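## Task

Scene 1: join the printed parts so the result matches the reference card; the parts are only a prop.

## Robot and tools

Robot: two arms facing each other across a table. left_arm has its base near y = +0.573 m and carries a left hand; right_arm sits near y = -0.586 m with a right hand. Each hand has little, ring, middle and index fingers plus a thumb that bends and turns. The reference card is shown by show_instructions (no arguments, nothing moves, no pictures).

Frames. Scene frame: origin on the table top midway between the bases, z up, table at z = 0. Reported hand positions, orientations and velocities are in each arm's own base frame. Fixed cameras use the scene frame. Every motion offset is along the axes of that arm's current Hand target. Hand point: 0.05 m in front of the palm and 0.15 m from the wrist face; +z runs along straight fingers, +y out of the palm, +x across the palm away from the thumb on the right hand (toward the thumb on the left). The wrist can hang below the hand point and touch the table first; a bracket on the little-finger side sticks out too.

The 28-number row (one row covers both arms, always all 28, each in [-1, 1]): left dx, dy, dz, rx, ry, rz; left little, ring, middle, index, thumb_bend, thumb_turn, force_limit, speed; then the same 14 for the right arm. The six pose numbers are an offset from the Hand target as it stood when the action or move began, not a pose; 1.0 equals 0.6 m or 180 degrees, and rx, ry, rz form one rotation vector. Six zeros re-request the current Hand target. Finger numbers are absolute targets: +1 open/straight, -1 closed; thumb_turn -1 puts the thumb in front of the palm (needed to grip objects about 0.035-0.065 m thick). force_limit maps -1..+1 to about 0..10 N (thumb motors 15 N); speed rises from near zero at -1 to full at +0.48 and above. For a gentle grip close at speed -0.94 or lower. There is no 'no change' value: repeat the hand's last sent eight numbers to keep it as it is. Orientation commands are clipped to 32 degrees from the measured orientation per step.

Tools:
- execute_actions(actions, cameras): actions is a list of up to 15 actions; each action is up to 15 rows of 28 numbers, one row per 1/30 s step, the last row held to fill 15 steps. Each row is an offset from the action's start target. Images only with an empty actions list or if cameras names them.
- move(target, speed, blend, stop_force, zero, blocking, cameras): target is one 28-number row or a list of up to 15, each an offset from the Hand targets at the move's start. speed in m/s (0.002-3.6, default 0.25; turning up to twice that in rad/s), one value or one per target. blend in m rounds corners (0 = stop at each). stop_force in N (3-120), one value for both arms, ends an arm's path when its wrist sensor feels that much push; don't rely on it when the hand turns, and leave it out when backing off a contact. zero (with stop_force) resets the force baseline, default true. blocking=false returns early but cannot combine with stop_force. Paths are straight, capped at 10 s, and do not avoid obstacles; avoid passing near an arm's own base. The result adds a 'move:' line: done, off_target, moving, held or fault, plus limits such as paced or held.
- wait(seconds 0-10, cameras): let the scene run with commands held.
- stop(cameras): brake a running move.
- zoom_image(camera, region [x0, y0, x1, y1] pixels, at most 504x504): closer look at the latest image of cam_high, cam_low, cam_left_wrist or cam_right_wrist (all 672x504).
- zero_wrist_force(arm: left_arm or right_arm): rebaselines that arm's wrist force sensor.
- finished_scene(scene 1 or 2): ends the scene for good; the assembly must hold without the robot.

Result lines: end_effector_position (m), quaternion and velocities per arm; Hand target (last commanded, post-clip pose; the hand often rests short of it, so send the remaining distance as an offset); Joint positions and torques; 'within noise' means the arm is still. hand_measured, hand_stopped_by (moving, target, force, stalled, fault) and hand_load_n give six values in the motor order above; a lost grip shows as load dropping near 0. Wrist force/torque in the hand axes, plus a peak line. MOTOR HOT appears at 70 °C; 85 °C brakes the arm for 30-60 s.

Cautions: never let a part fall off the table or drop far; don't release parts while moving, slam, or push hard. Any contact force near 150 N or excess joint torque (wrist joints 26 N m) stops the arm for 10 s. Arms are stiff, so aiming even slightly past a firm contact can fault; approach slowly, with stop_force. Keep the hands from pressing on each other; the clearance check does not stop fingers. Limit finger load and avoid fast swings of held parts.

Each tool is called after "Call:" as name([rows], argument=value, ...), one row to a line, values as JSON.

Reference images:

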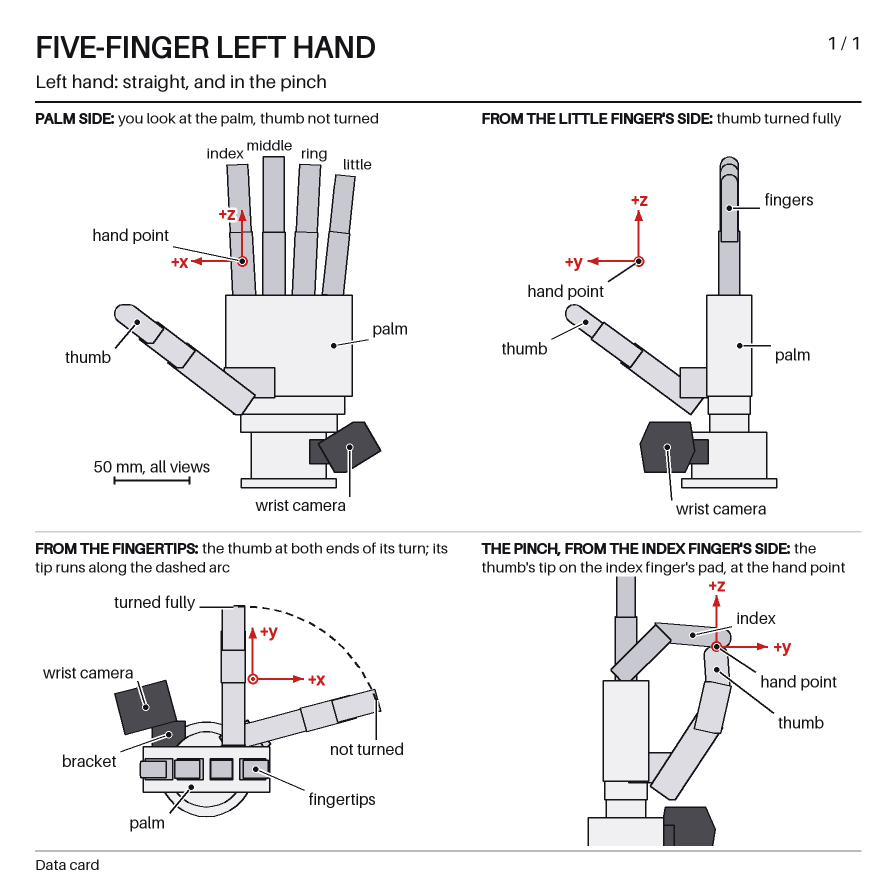

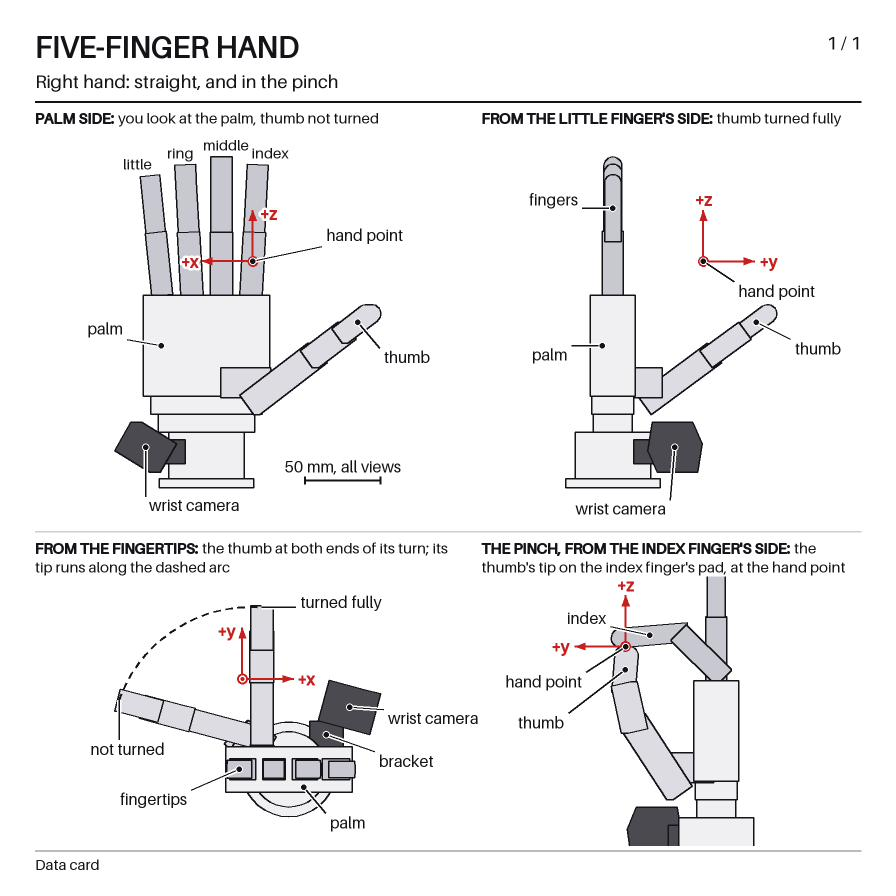

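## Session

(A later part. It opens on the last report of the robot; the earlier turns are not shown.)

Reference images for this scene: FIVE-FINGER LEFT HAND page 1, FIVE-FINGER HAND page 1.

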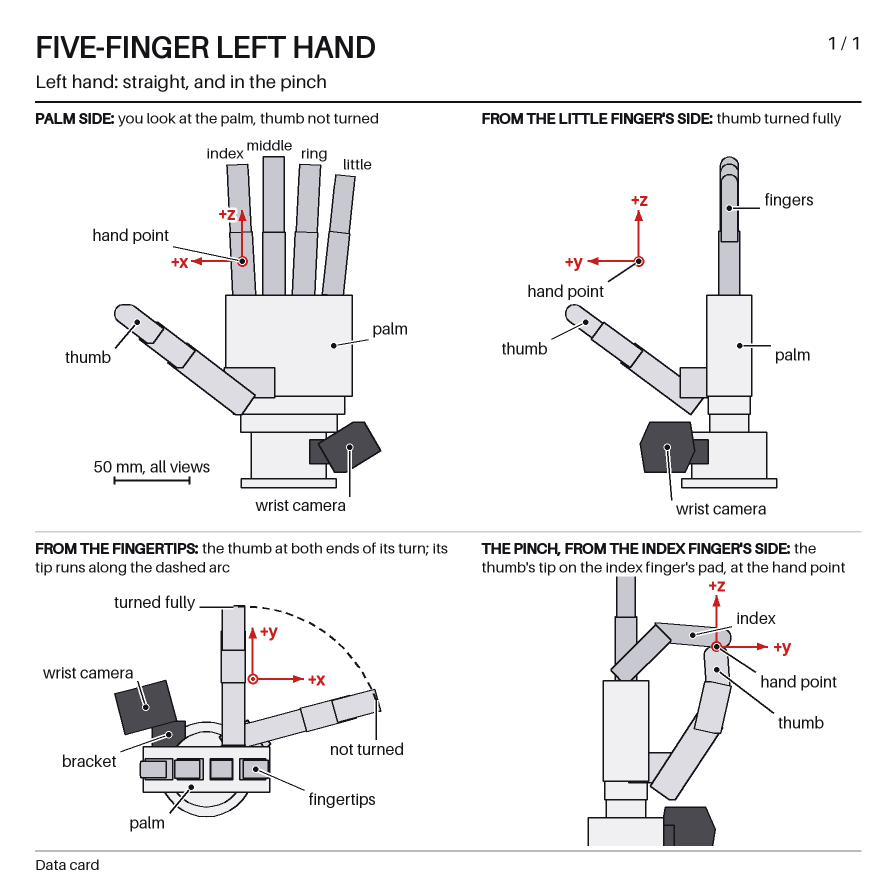

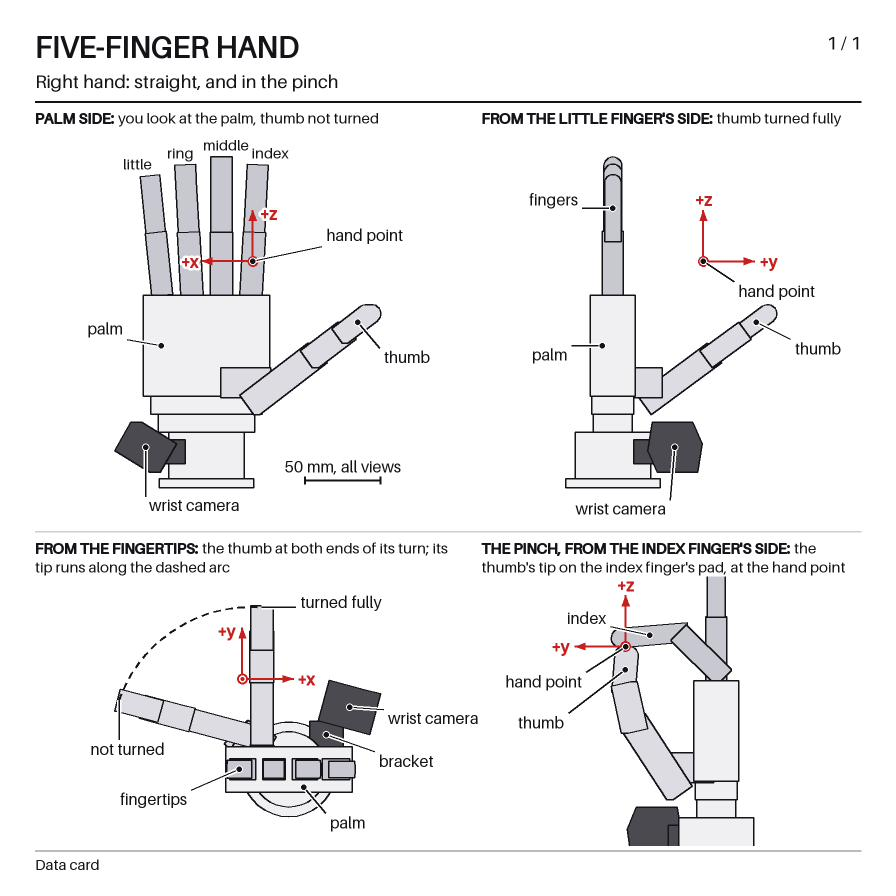

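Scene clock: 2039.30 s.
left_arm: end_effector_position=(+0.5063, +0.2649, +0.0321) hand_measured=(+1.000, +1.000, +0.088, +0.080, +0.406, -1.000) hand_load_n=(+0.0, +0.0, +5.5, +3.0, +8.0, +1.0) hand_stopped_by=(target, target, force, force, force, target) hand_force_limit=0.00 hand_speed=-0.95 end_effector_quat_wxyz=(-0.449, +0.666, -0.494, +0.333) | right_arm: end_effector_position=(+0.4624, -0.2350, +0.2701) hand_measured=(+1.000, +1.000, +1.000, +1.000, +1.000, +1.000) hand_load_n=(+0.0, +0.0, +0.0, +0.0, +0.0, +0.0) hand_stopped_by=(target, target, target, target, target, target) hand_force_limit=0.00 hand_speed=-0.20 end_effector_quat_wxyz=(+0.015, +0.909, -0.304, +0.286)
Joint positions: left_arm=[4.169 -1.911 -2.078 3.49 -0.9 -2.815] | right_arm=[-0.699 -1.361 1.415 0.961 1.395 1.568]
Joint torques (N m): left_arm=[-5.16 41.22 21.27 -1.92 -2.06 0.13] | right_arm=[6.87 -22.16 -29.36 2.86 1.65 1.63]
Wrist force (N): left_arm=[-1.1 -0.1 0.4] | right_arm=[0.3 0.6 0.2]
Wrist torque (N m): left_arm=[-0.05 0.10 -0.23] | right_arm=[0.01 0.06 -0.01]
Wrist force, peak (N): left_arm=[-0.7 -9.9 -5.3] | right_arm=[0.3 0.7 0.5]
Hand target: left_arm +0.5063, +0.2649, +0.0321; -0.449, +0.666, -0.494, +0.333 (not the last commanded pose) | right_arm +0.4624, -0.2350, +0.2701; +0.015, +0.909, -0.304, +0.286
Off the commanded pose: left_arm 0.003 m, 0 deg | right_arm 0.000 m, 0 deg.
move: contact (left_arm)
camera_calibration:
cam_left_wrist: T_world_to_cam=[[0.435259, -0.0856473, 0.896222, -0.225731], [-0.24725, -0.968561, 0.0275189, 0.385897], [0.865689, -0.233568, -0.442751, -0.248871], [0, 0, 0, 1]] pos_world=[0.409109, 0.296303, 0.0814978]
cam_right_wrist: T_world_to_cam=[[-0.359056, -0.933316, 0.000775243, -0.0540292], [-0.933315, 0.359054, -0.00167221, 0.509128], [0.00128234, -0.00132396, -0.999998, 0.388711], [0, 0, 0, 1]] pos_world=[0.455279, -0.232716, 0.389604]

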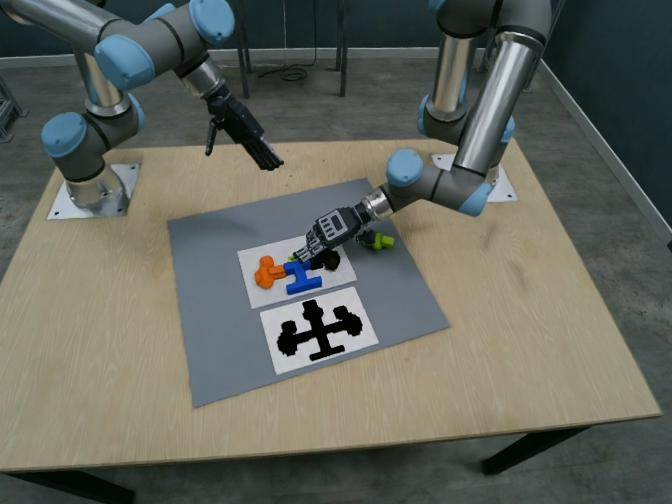

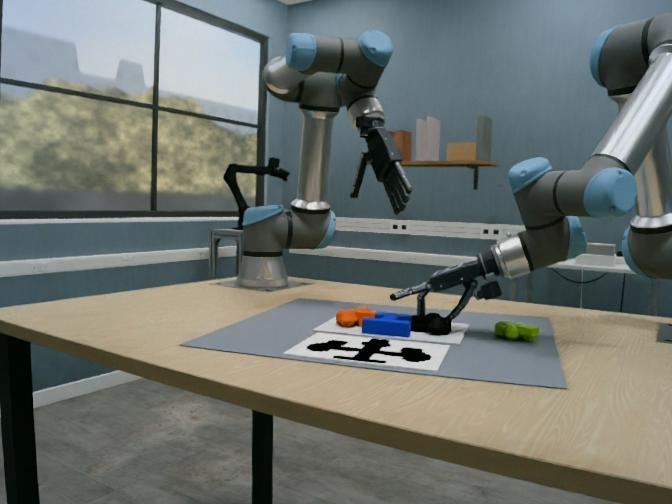

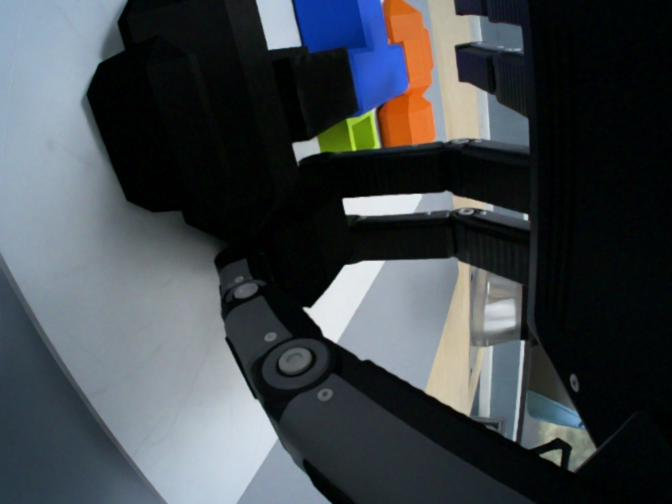

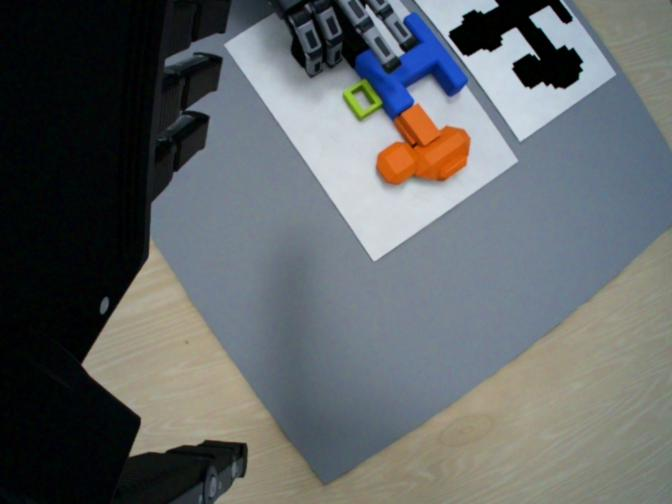

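Call:
execute_actions([
  [[0,0,0,0,0,0,1,1,0.25,0.25,0.55,-1,0.0,-0.92,0,0,0,0,0,0,1,1,1,1,1,1,0.0,-0.2]],
])

Call:
wait(seconds=2, cameras=["cam_high","cam_low","cam_right_wrist"])

Scene clock: 2074.37 s.
left_arm: end_effector_position=(+0.5063, +0.2649, +0.0321) hand_measured=(+1.000, +1.000, +0.250, +0.250, +0.550, -1.000) hand_load_n=(+0.0, +0.0, +0.0, +0.0, +0.0, +0.0) hand_stopped_by=(target, target, target, target, target, target) hand_force_limit=0.00 hand_speed=-0.92 end_effector_quat_wxyz=(-0.449, +0.666, -0.494, +0.333) | right_arm: end_effector_position=(+0.4624, -0.2350, +0.2701) hand_measured=(+1.000, +1.000, +1.000, +1.000, +1.000, +1.000) hand_load_n=(+0.0, +0.0, +0.0, +0.0, +0.0, +0.0) hand_stopped_by=(target, target, target, target, target, target) hand_force_limit=0.00 hand_speed=-0.20 end_effector_quat_wxyz=(+0.015, +0.909, -0.304, +0.286)
Joint positions: left_arm=[4.169 -1.911 -2.078 3.49 -0.9 -2.816] | right_arm=[-0.699 -1.361 1.415 0.961 1.395 1.568]
Joint torques (N m): left_arm=[-5.17 41.62 20.08 -1.89 -2 -2.33] | right_arm=[6.85 -22.26 -29.21 2.77 1.59 1.63]
Wrist force (N): left_arm=[-1.3 -0.5 0.6] | right_arm=[0.2 0.5 0.4]
Wrist torque (N m): left_arm=[-0.10 0.14 -0.23] | right_arm=[-0.02 0.07 -0.01]
Wrist force, peak (N): left_arm=[-1.7 -0.5 0.7] | right_arm=[0.2 0.7 0.5]
Hand target: left_arm +0.5063, +0.2649, +0.0321; -0.449, +0.666, -0.494, +0.333 | right_arm +0.4624, -0.2350, +0.2701; +0.015, +0.909, -0.304, +0.286
Off the commanded pose: left_arm 0.000 m, 0 deg | right_arm 0.000 m, 0 deg.
Step readings (end_effector_position of left_arm | right_arm):
0: (+0.5063, +0.2649, +0.0321) | (+0.4624, -0.2350, +0.2701)
1: (+0.5063, +0.2649, +0.0321) | (+0.4624, -0.2350, +0.2701)
2: (+0.5063, +0.2649, +0.0321) | (+0.4624, -0.2350, +0.2701)
4: (+0.5063, +0.2649, +0.0321) | (+0.4624, -0.2350, +0.2701)
8: (+0.5063, +0.2649, +0.0321) | (+0.4624, -0.2350, +0.2701)
15: (+0.5063, +0.2649, +0.0321) | (+0.4624, -0.2350, +0.2701)

Scene clock: 2076.37 s.
left_arm: end_effector_position=(+0.5063, +0.2649, +0.0321) hand_measured=(+1.000, +1.000, +0.250, +0.250, +0.550, -1.000) hand_load_n=(+0.0, +0.0, +0.0, +0.0, +0.0, +0.0) hand_stopped_by=(target, target, target, target, target, target) hand_force_limit=0.00 hand_speed=-0.92 end_effector_quat_wxyz=(-0.449, +0.666, -0.494, +0.333) | right_arm: end_effector_position=(+0.4624, -0.2350, +0.2701) hand_measured=(+1.000, +1.000, +1.000, +1.000, +1.000, +1.000) hand_load_n=(+0.0, +0.0, +0.0, -0.5, +0.0, +0.0) hand_stopped_by=(target, target, target, target, target, target) hand_force_limit=0.00 hand_speed=-0.20 end_effector_quat_wxyz=(+0.015, +0.909, -0.304, +0.286)
Joint positions: left_arm=[4.169 -1.911 -2.078 3.49 -0.9 -2.816] | right_arm=[-0.699 -1.361 1.415 0.961 1.395 1.568]
Joint torques (N m): left_arm=[-5.02 40.76 19.4 -1.69 -2.12 -2.31] | right_arm=[7.17 -21.98 -28.37 2.8 1.67 1.54]
Wrist force (N): left_arm=[-1.2 -0.3 0.2] | right_arm=[0.2 0.5 0.3]
Wrist torque (N m): left_arm=[-0.05 0.11 -0.23] | right_arm=[-0.02 0.08 -0.01]
Wrist force, peak (N): left_arm=[-1.7 -0.2 1.0] | right_arm=[0.2 0.7 0.6]
Hand target: left_arm +0.5063, +0.2649, +0.0321; -0.449, +0.666, -0.494, +0.333 | right_arm +0.4624, -0.2350, +0.2701; +0.015, +0.909, -0.304, +0.286
Off the commanded pose: left_arm 0.000 m, 0 deg | right_arm 0.000 m, 0 deg.
wait: 2.00 s; at rest by 0.17 s
camera_calibration:
cam_right_wrist: T_world_to_cam=[[-0.359056, -0.933316, 0.000775243, -0.0540292], [-0.933315, 0.359054, -0.00167221, 0.509128], [0.00128234, -0.00132396, -0.999998, 0.388711], [0, 0, 0, 1]] pos_world=[0.455279, -0.232716, 0.389604]
Images, in order (width x height): cam_high 672x504, cam_low 672x504, cam_right_wrist 672x504.

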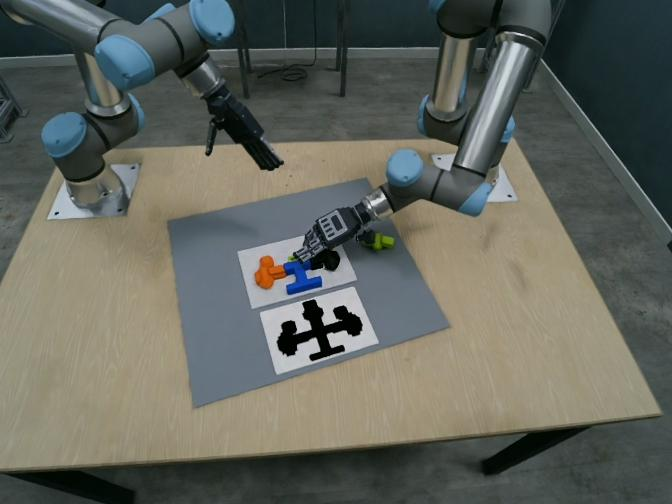

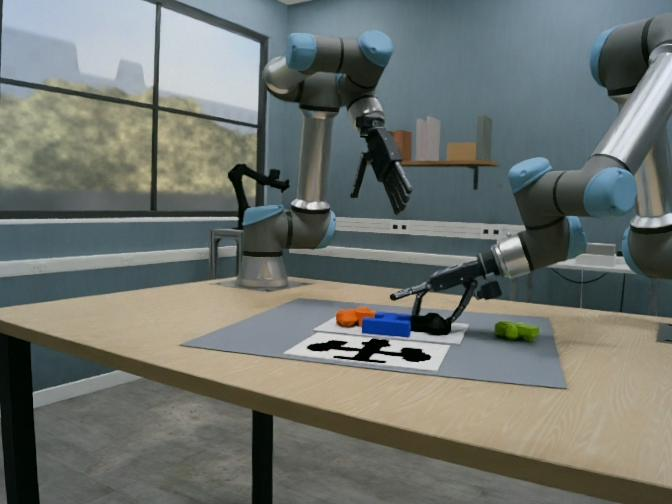

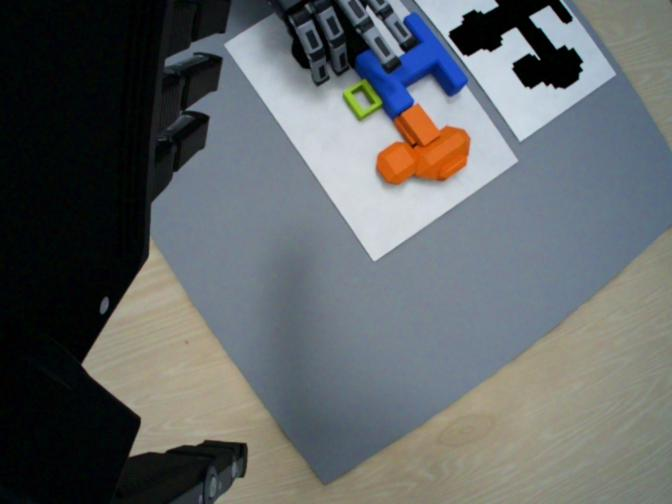

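Call:
zoom_image(camera="cam_low", region=[320, 270, 560, 380])

Call:
execute_actions([
  [[0,0,0,0,0,0,1,1,0.5,0.5,0.62,-1,0.0,-0.7,0,0,0,0,0,0,1,1,1,1,1,1,0.0,-0.2]],
])

Call:
move(target=[0,-0.1391,-0.0562,0,0,0,1,1,0.5,0.5,0.62,-1,0.0,-0.7,0,0,0,0,0,0,1,1,1,1,1,1,0.0,-0.2], speed=0.08, cameras=["all"])

Scaled by 2.100 from the camera's 672x504 image, which has a finer 960x720 frame.

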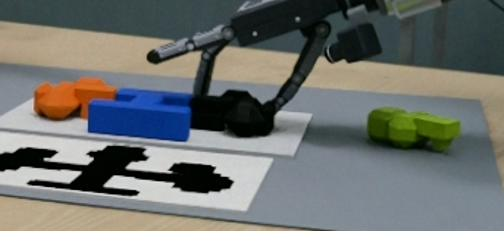

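Scene clock: 2082.33 s.
left_arm: end_effector_position=(+0.5063, +0.2649, +0.0321) hand_measured=(+1.000, +1.000, +0.500, +0.500, +0.620, -1.000) hand_load_n=(+0.0, +0.0, +0.0, +0.0, +0.0, +0.0) hand_stopped_by=(target, target, target, target, target, target) hand_force_limit=0.00 hand_speed=-0.70 end_effector_quat_wxyz=(-0.449, +0.666, -0.494, +0.333) | right_arm: end_effector_position=(+0.4624, -0.2350, +0.2701) hand_measured=(+1.000, +1.000, +1.000, +1.000, +1.000, +1.000) hand_load_n=(+0.0, +0.0, +0.0, +0.0, +0.0, +0.0) hand_stopped_by=(target, target, target, target, target, target) hand_force_limit=0.00 hand_speed=-0.20 end_effector_quat_wxyz=(+0.015, +0.909, -0.304, +0.286)
Joint positions: left_arm=[4.169 -1.911 -2.078 3.49 -0.9 -2.816] | right_arm=[-0.699 -1.361 1.415 0.961 1.395 1.568]
Joint torques (N m): left_arm=[-5.57 39.93 17.62 -1.72 -1.9 -2.4] | right_arm=[6.59 -22 -28.46 2.76 1.6 1.49]
Wrist force (N): left_arm=[-1.2 0.2 0.5] | right_arm=[0.1 0.6 0.4]
Wrist torque (N m): left_arm=[0.00 0.12 -0.25] | right_arm=[0.00 0.09 -0.01]
Wrist force, peak (N): left_arm=[-1.7 -0.2 0.8] | right_arm=[0.0 0.8 0.5]
Hand target: left_arm +0.5063, +0.2649, +0.0321; -0.449, +0.666, -0.494, +0.333 | right_arm +0.4624, -0.2350, +0.2701; +0.015, +0.909, -0.304, +0.286
Off the commanded pose: left_arm 0.000 m, 0 deg | right_arm 0.000 m, 0 deg.
Step readings (end_effector_position of left_arm | right_arm):
0: (+0.5063, +0.2649, +0.0321) | (+0.4624, -0.2350, +0.2701)
1: (+0.5063, +0.2649, +0.0321) | (+0.4624, -0.2350, +0.2701)
2: (+0.5063, +0.2649, +0.0321) | (+0.4624, -0.2350, +0.2701)
4: (+0.5063, +0.2649, +0.0321) | (+0.4624, -0.2350, +0.2701)
8: (+0.5063, +0.2649, +0.0321) | (+0.4624, -0.2350, +0.2701)
15: (+0.5063, +0.2649, +0.0321) | (+0.4624, -0.2350, +0.2701)

Scene clock: 2084.10 s.
left_arm: end_effector_position=(+0.5063, +0.2649, +0.1220) hand_measured=(+1.000, +1.000, +0.500, +0.500, +0.620, -1.000) hand_load_n=(+0.0, +0.0, +0.0, +0.0, +0.0, +0.0) hand_stopped_by=(target, target, target, target, target, target) hand_force_limit=0.00 hand_speed=-0.70 end_effector_quat_wxyz=(-0.449, +0.666, -0.494, +0.333) end_effector_velocity=(+0.000, +0.000, +0.001) end_effector_angular_velocity=(-0.002, +0.002, +0.001) | right_arm: end_effector_position=(+0.4624, -0.2350, +0.2701) hand_measured=(+1.000, +1.000, +1.000, +1.000, +1.000, +1.000) hand_load_n=(+0.0, +0.0, +0.0, +0.0, +0.0, +0.0) hand_stopped_by=(target, target, target, target, target, target) hand_force_limit=0.00 hand_speed=-0.20 end_effector_quat_wxyz=(+0.015, +0.909, -0.304, +0.286)
Joint positions: left_arm=[4.169 -1.754 -1.987 3.242 -0.9 -2.816] | right_arm=[-0.699 -1.361 1.415 0.961 1.395 1.568]
Joint velocities: left_arm=[0 0.001 0.001 -0.005 -0.001 0] | right_arm=[within noise]
Joint torques (N m): left_arm=[7.71 37.11 25.21 -1.72 2.69 2.78] | right_arm=[6.84 -21.77 -28.64 2.74 1.75 1.49]
Wrist force (N): left_arm=[-1.4 0.0 0.5] | right_arm=[0.1 0.6 0.4]
Wrist torque (N m): left_arm=[-0.02 0.17 -0.24] | right_arm=[0.00 0.09 -0.01]
Wrist force, peak (N): left_arm=[-1.7 -0.1 0.6] | right_arm=[0.2 0.7 0.5]
Hand target: left_arm +0.5063, +0.2649, +0.1221; -0.449, +0.666, -0.494, +0.333 | right_arm +0.4624, -0.2350, +0.2701; +0.015, +0.909, -0.304, +0.286
Off the commanded pose: left_arm 0.000 m, 0 deg | right_arm 0.000 m, 0 deg.
move: done
camera_calibration:
cam_left_wrist: T_world_to_cam=[[0.435181, -0.0856273, 0.896262, -0.306282], [-0.247252, -0.96856, 0.0275189, 0.383424], [0.865727, -0.233578, -0.442671, -0.209095], [0, 0, 0, 1]] pos_world=[0.409109, 0.296303, 0.171398]
cam_right_wrist: T_world_to_cam=[[-0.359056, -0.933316, 0.000775243, -0.0540292], [-0.933315, 0.359054, -0.00167221, 0.509128], [0.00128234, -0.00132396, -0.999998, 0.388711], [0, 0, 0, 1]] pos_world=[0.455279, -0.232716, 0.389604]

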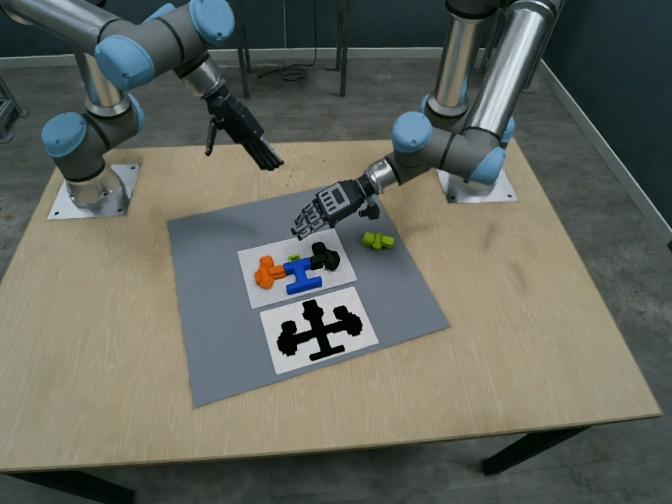

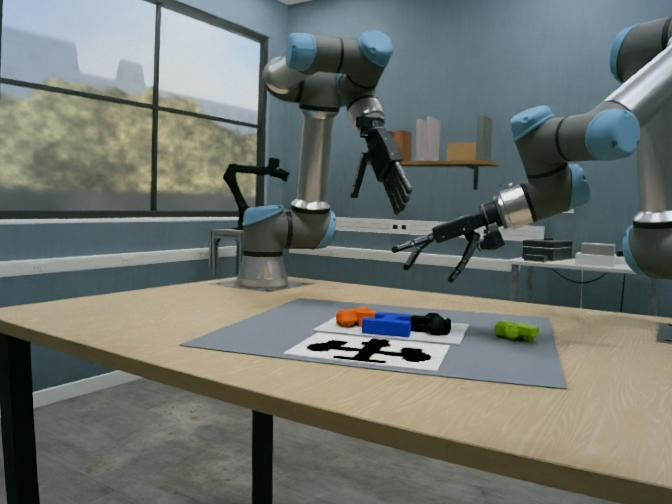

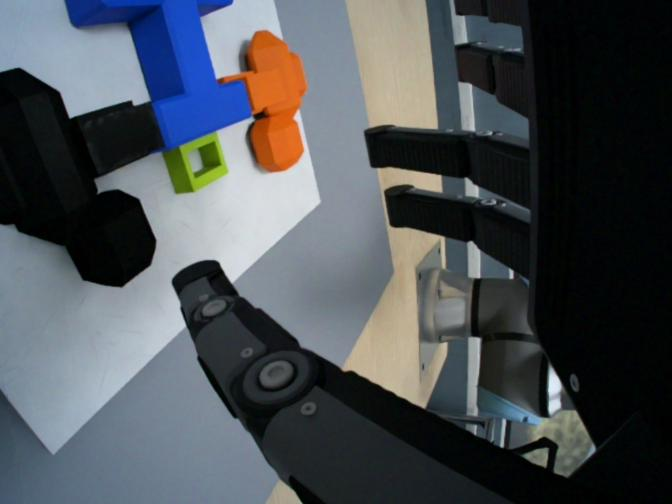

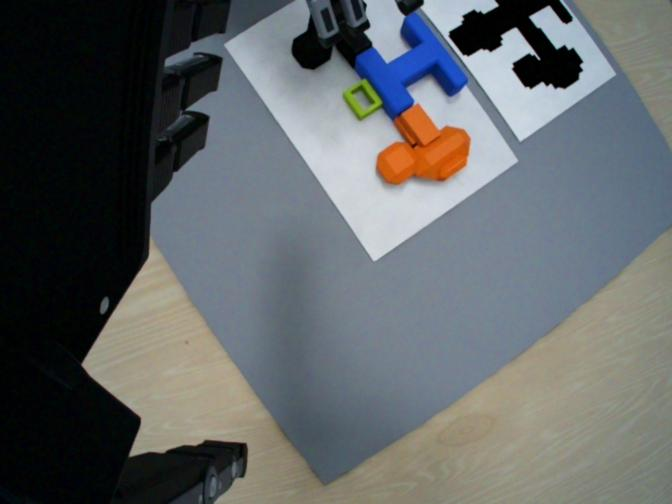

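Call:
zoom_image(camera="cam_low", region=[320, 290, 480, 370])

Call:
zoom_image(camera="cam_left_wrist", region=[0, 0, 340, 300])

Call:
zoom_image(camera="cam_high", region=[230, 200, 430, 370])

Scaled by 3.150 from the camera's 672x504 image, which has a finer 960x720 frame.

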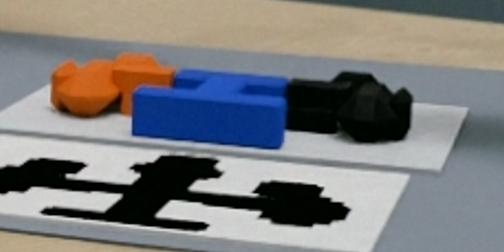

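Scaled by 1.482 from the camera's 672x504 image, which has a finer 960x720 frame.

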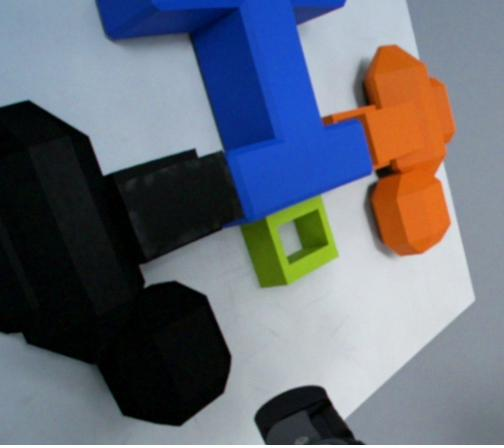

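Scaled by 2.520 from the camera's 672x504 image, which has a finer 960x720 frame.

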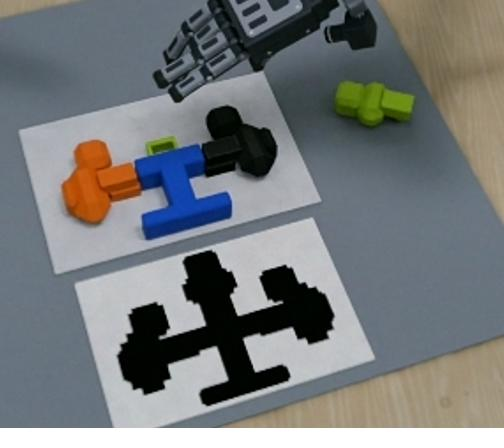

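Call:
move(target=[-0.01468,0.08805,-0.20872,0,-0.26786,-0.10822,1,1,0.4,0.4,0.5,-1,0.0,-0.5,0,0,0,0,0,0,1,1,1,1,1,1,0.0,-0.2], speed=0.15, cameras=["all"])

Scene clock: 2171.90 s.
left_arm: end_effector_position=(+0.3737, +0.2341, +0.1201) hand_measured=(+1.000, +1.000, +0.400, +0.400, +0.500, -1.000) hand_load_n=(+0.0, -0.5, +0.0, +0.0, +0.0, +0.0) hand_stopped_by=(target, target, target, target, target, target) hand_force_limit=0.00 hand_speed=-0.50 end_effector_quat_wxyz=(-0.550, +0.815, -0.153, +0.103) | right_arm: end_effector_position=(+0.4624, -0.2350, +0.2701) hand_measured=(+1.000, +1.000, +1.000, +1.000, +1.000, +1.000) hand_load_n=(+0.5, +0.0, +0.0, +0.0, +0.0, +0.0) hand_stopped_by=(target, target, target, target, target, target) hand_force_limit=0.00 hand_speed=-0.20 end_effector_quat_wxyz=(+0.015, +0.909, -0.304, +0.286)
Joint positions: left_arm=[3.834 -1.477 -2.277 3.321 -2.039 -3.347] | right_arm=[-0.699 -1.361 1.415 0.961 1.395 1.568]
Joint torques (N m): left_arm=[-6.29 -1.15 24.54 -1.49 -2.76 -2.74] | right_arm=[6.49 -21.87 -28.49 2.54 1.64 1.38]
Wrist force (N): left_arm=[-1.1 -0.4 0.7] | right_arm=[0.2 0.5 0.4]
Wrist torque (N m): left_arm=[-0.10 0.11 -0.05] | right_arm=[-0.02 0.08 -0.01]
Wrist force, peak (N): left_arm=[-1.8 -0.4 0.7] | right_arm=[0.0 0.6 0.6]
Hand target: left_arm +0.3737, +0.2341, +0.1201; -0.550, +0.815, -0.152, +0.103 | right_arm +0.4624, -0.2350, +0.2701; +0.015, +0.909, -0.304, +0.286
Off the commanded pose: left_arm 0.000 m, 0 deg | right_arm 0.000 m, 0 deg.
move: done
camera_calibration:
cam_left_wrist: T_world_to_cam=[[0.335615, 0.290261, 0.896165, -0.300263], [0.610826, -0.791286, 0.0275365, -0.0412993], [0.717115, 0.538159, -0.442866, -0.227438], [0, 0, 0, 1]] pos_world=[0.289099, 0.176873, 0.169498]
cam_right_wrist: T_world_to_cam=[[-0.359056, -0.933316, 0.000775243, -0.0540292], [-0.933315, 0.359054, -0.00167221, 0.509128], [0.00128234, -0.00132396, -0.999998, 0.388711], [0, 0, 0, 1]] pos_world=[0.455279, -0.232716, 0.389604]

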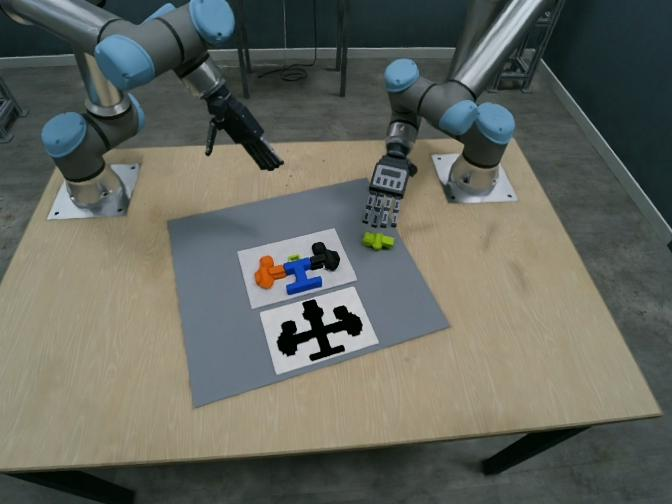

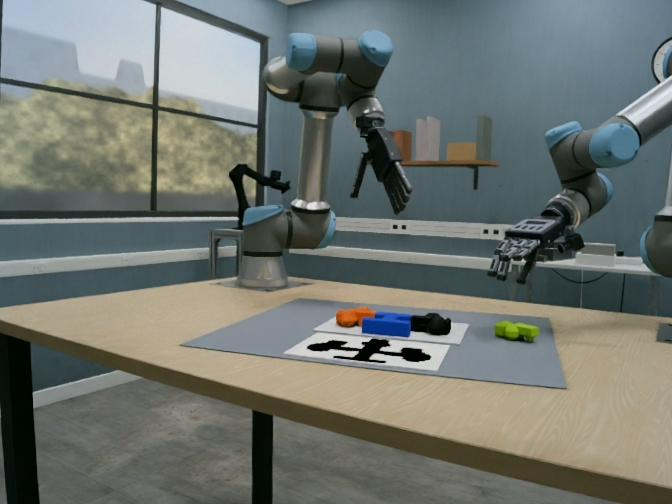

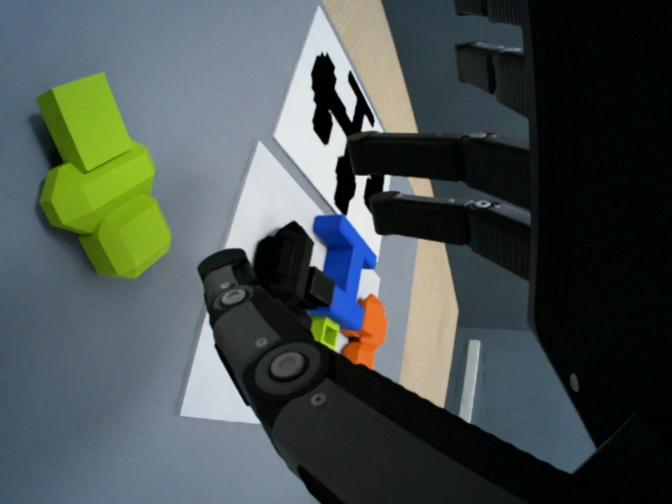

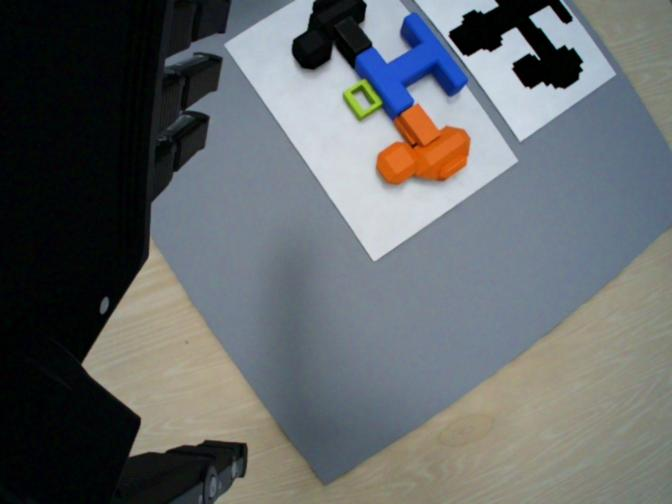

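Call:
zoom_image(camera="cam_left_wrist", region=[20, 60, 190, 290])

Call:
zoom_image(camera="cam_right_wrist", region=[270, 0, 500, 200])

Scaled by 2.191 from the camera's 672x504 image, which has a finer 960x720 frame.

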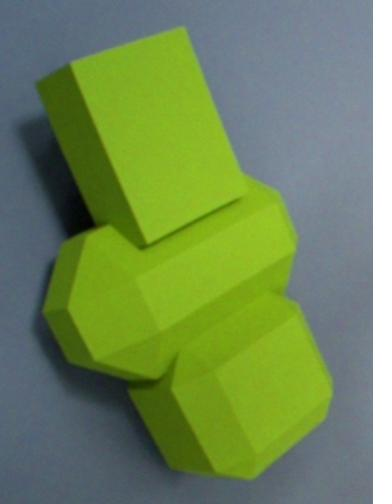

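Scaled by 2.191 from the camera's 672x504 image, which has a finer 960x720 frame.

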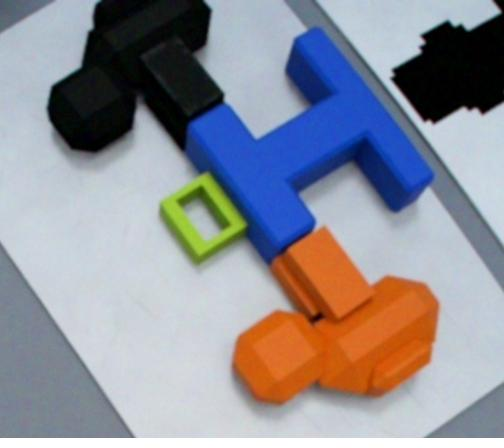

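Call:
zoom_image(camera="cam_right_wrist", region=[320, 60, 420, 140])

Call:
zoom_image(camera="cam_left_wrist", region=[30, 60, 130, 180])

Call:
zoom_image(camera="cam_left_wrist", region=[60, 180, 190, 290])

Scaled by 5.040 from the camera's 672x504 image, which has a finer 960x720 frame.

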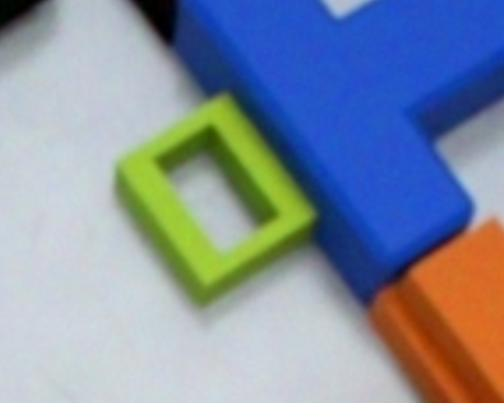

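Scaled by 4.200 from the camera's 672x504 image, which has a finer 960x720 frame.

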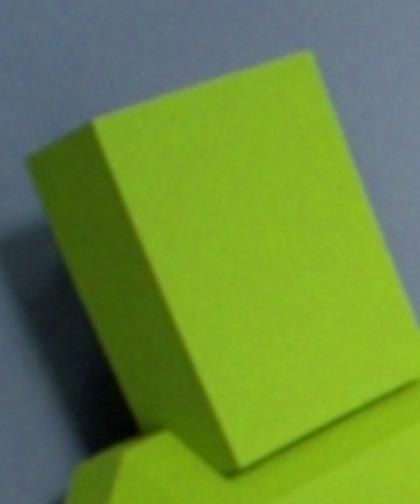

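Scaled by 3.877 from the camera's 672x504 image, which has a finer 960x720 frame.

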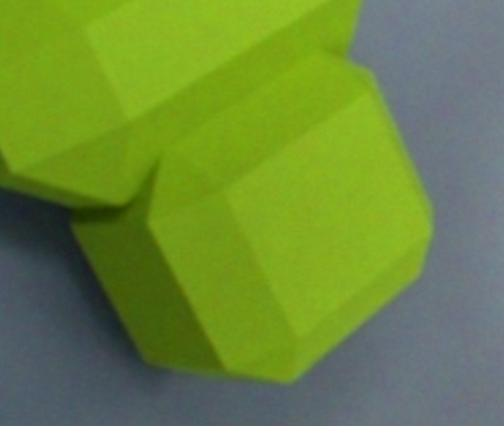

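Call:
move(target=[0.0040,0.09272,0.03746,0,0,0,1,1,0.4,0.4,0.5,-1,0.0,-0.5,0,0,0,0,0,0,1,1,1,1,1,1,0.0,-0.2], speed=0.1, cameras=["cam_left_wrist","cam_low","cam_high"])

Call:
zoom_image(camera="cam_left_wrist", region=[60, 60, 420, 360])

Scene clock: 2265.70 s.
left_arm: end_effector_position=(+0.3759, +0.2332, +0.0602) hand_measured=(+1.000, +1.000, +0.400, +0.400, +0.500, -1.000) hand_load_n=(+0.0, +0.0, +0.0, +0.0, +0.0, +0.0) hand_stopped_by=(target, target, target, target, target, target) hand_force_limit=0.00 hand_speed=-0.50 end_effector_quat_wxyz=(-0.550, +0.815, -0.152, +0.103) | right_arm: end_effector_position=(+0.4624, -0.2350, +0.2701) hand_measured=(+1.000, +1.000, +1.000, +1.000, +1.000, +1.000) hand_load_n=(+0.0, +0.0, +0.0, +0.0, +0.0, +0.0) hand_stopped_by=(target, target, target, target, target, target) hand_force_limit=0.00 hand_speed=-0.20 end_effector_quat_wxyz=(+0.015, +0.909, -0.304, +0.286)
Joint positions: left_arm=[3.825 -1.609 -2.354 3.527 -2.047 -3.352] | right_arm=[-0.699 -1.361 1.415 0.961 1.395 1.568]
Joint torques (N m): left_arm=[-6.57 1.77 5.44 1.86 -2.87 0.62] | right_arm=[6.55 -21.75 -28.17 2.55 1.61 1.38]
Wrist force (N): left_arm=[-1.2 0.1 1.1] | right_arm=[0.2 0.6 0.5]
Wrist torque (N m): left_arm=[-0.05 0.14 -0.05] | right_arm=[-0.02 0.07 -0.01]
Wrist force, peak (N): left_arm=[-1.3 -0.9 1.2] | right_arm=[0.3 0.6 0.6]
Hand target: left_arm +0.3759, +0.2332, +0.0601; -0.550, +0.815, -0.152, +0.103 | right_arm +0.4624, -0.2350, +0.2701; +0.015, +0.909, -0.304, +0.286
Off the commanded pose: left_arm 0.000 m, 0 deg | right_arm 0.000 m, 0 deg.
move: done
camera_calibration:
cam_left_wrist: T_world_to_cam=[[0.335464, 0.290416, 0.896171, -0.247044], [0.611055, -0.791106, 0.0276317, -0.0418147], [0.716991, 0.53834, -0.442848, -0.255057], [0, 0, 0, 1]] pos_world=[0.291299, 0.175973, 0.109598]
Images, in order (width x height): cam_high 672x504, cam_low 672x504, cam_left_wrist 672x504.

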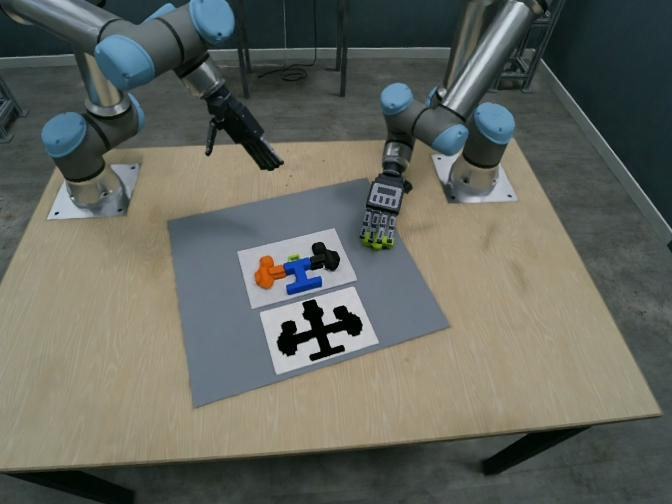

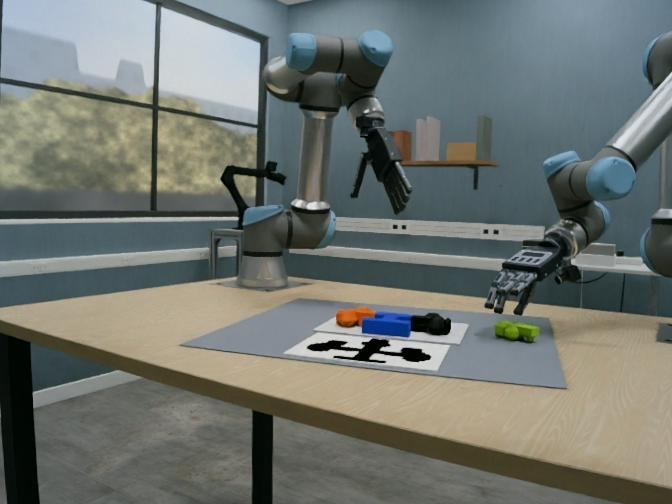

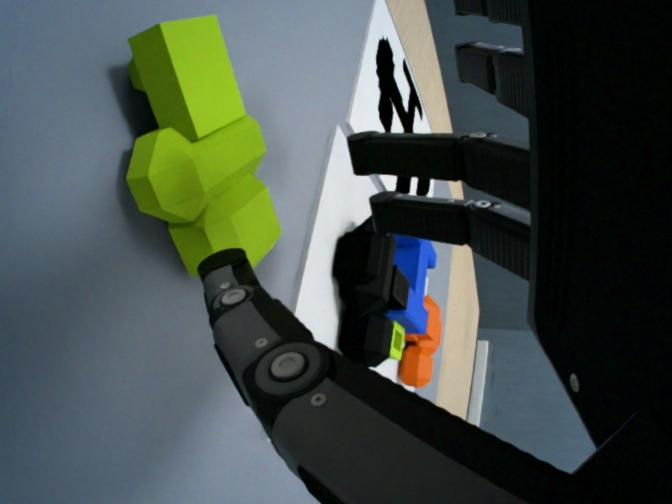

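Scaled by 1.400 from the camera's 672x504 image, which has a finer 960x720 frame.

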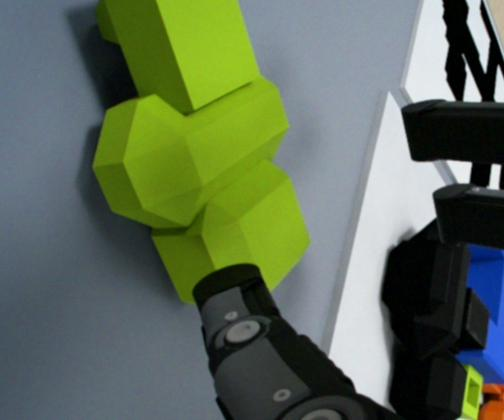

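Call:
zoom_image(camera="cam_left_wrist", region=[150, 150, 310, 300])

Call:
zoom_image(camera="cam_low", region=[460, 260, 600, 360])

Call:
zoom_image(camera="cam_high", region=[340, 190, 430, 260])

Scaled by 3.150 from the camera's 672x504 image, which has a finer 960x720 frame.

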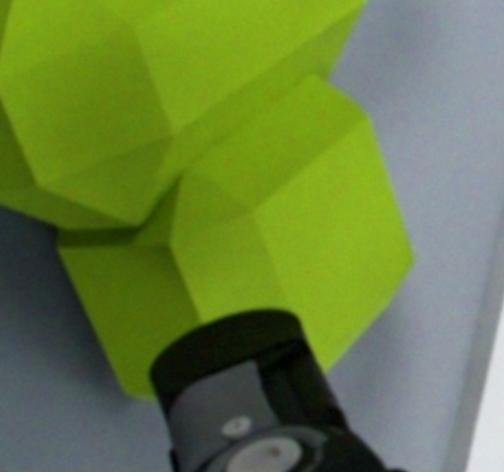

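Scaled by 3.600 from the camera's 672x504 image, which has a finer 960x720 frame.

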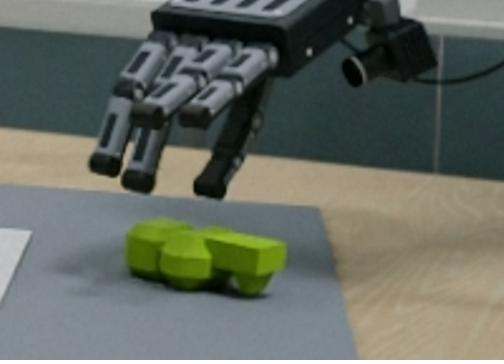

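Scaled by 5.600 from the camera's 672x504 image, which has a finer 960x720 frame.

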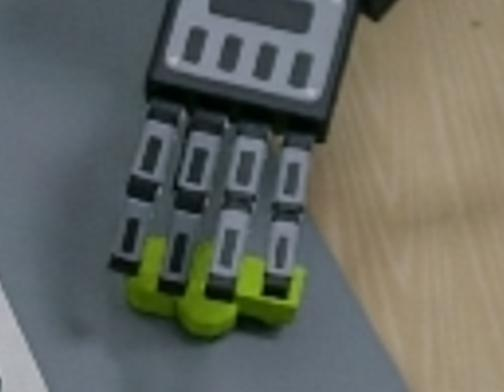

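Call:
zoom_image(camera="cam_left_wrist", region=[110, 0, 260, 150])

Call:
zoom_image(camera="cam_low", region=[485, 310, 555, 350])

Scaled by 3.360 from the camera's 672x504 image, which has a finer 960x720 frame.

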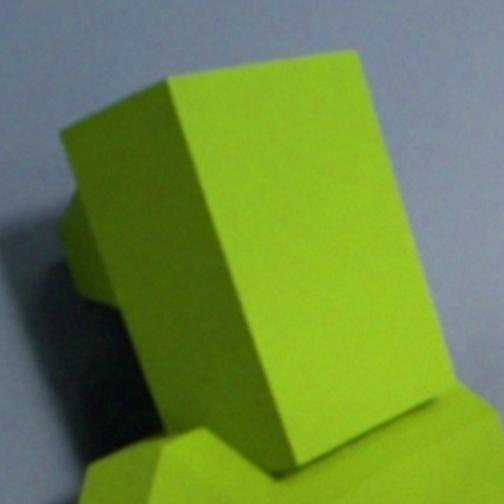

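Scaled by 7.200 from the camera's 672x504 image, which has a finer 960x720 frame.

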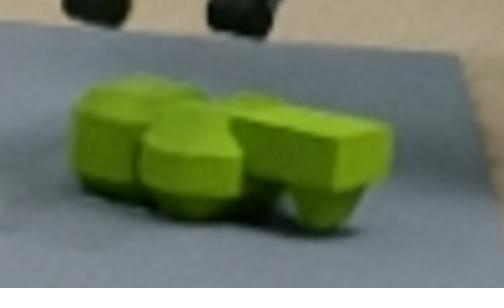

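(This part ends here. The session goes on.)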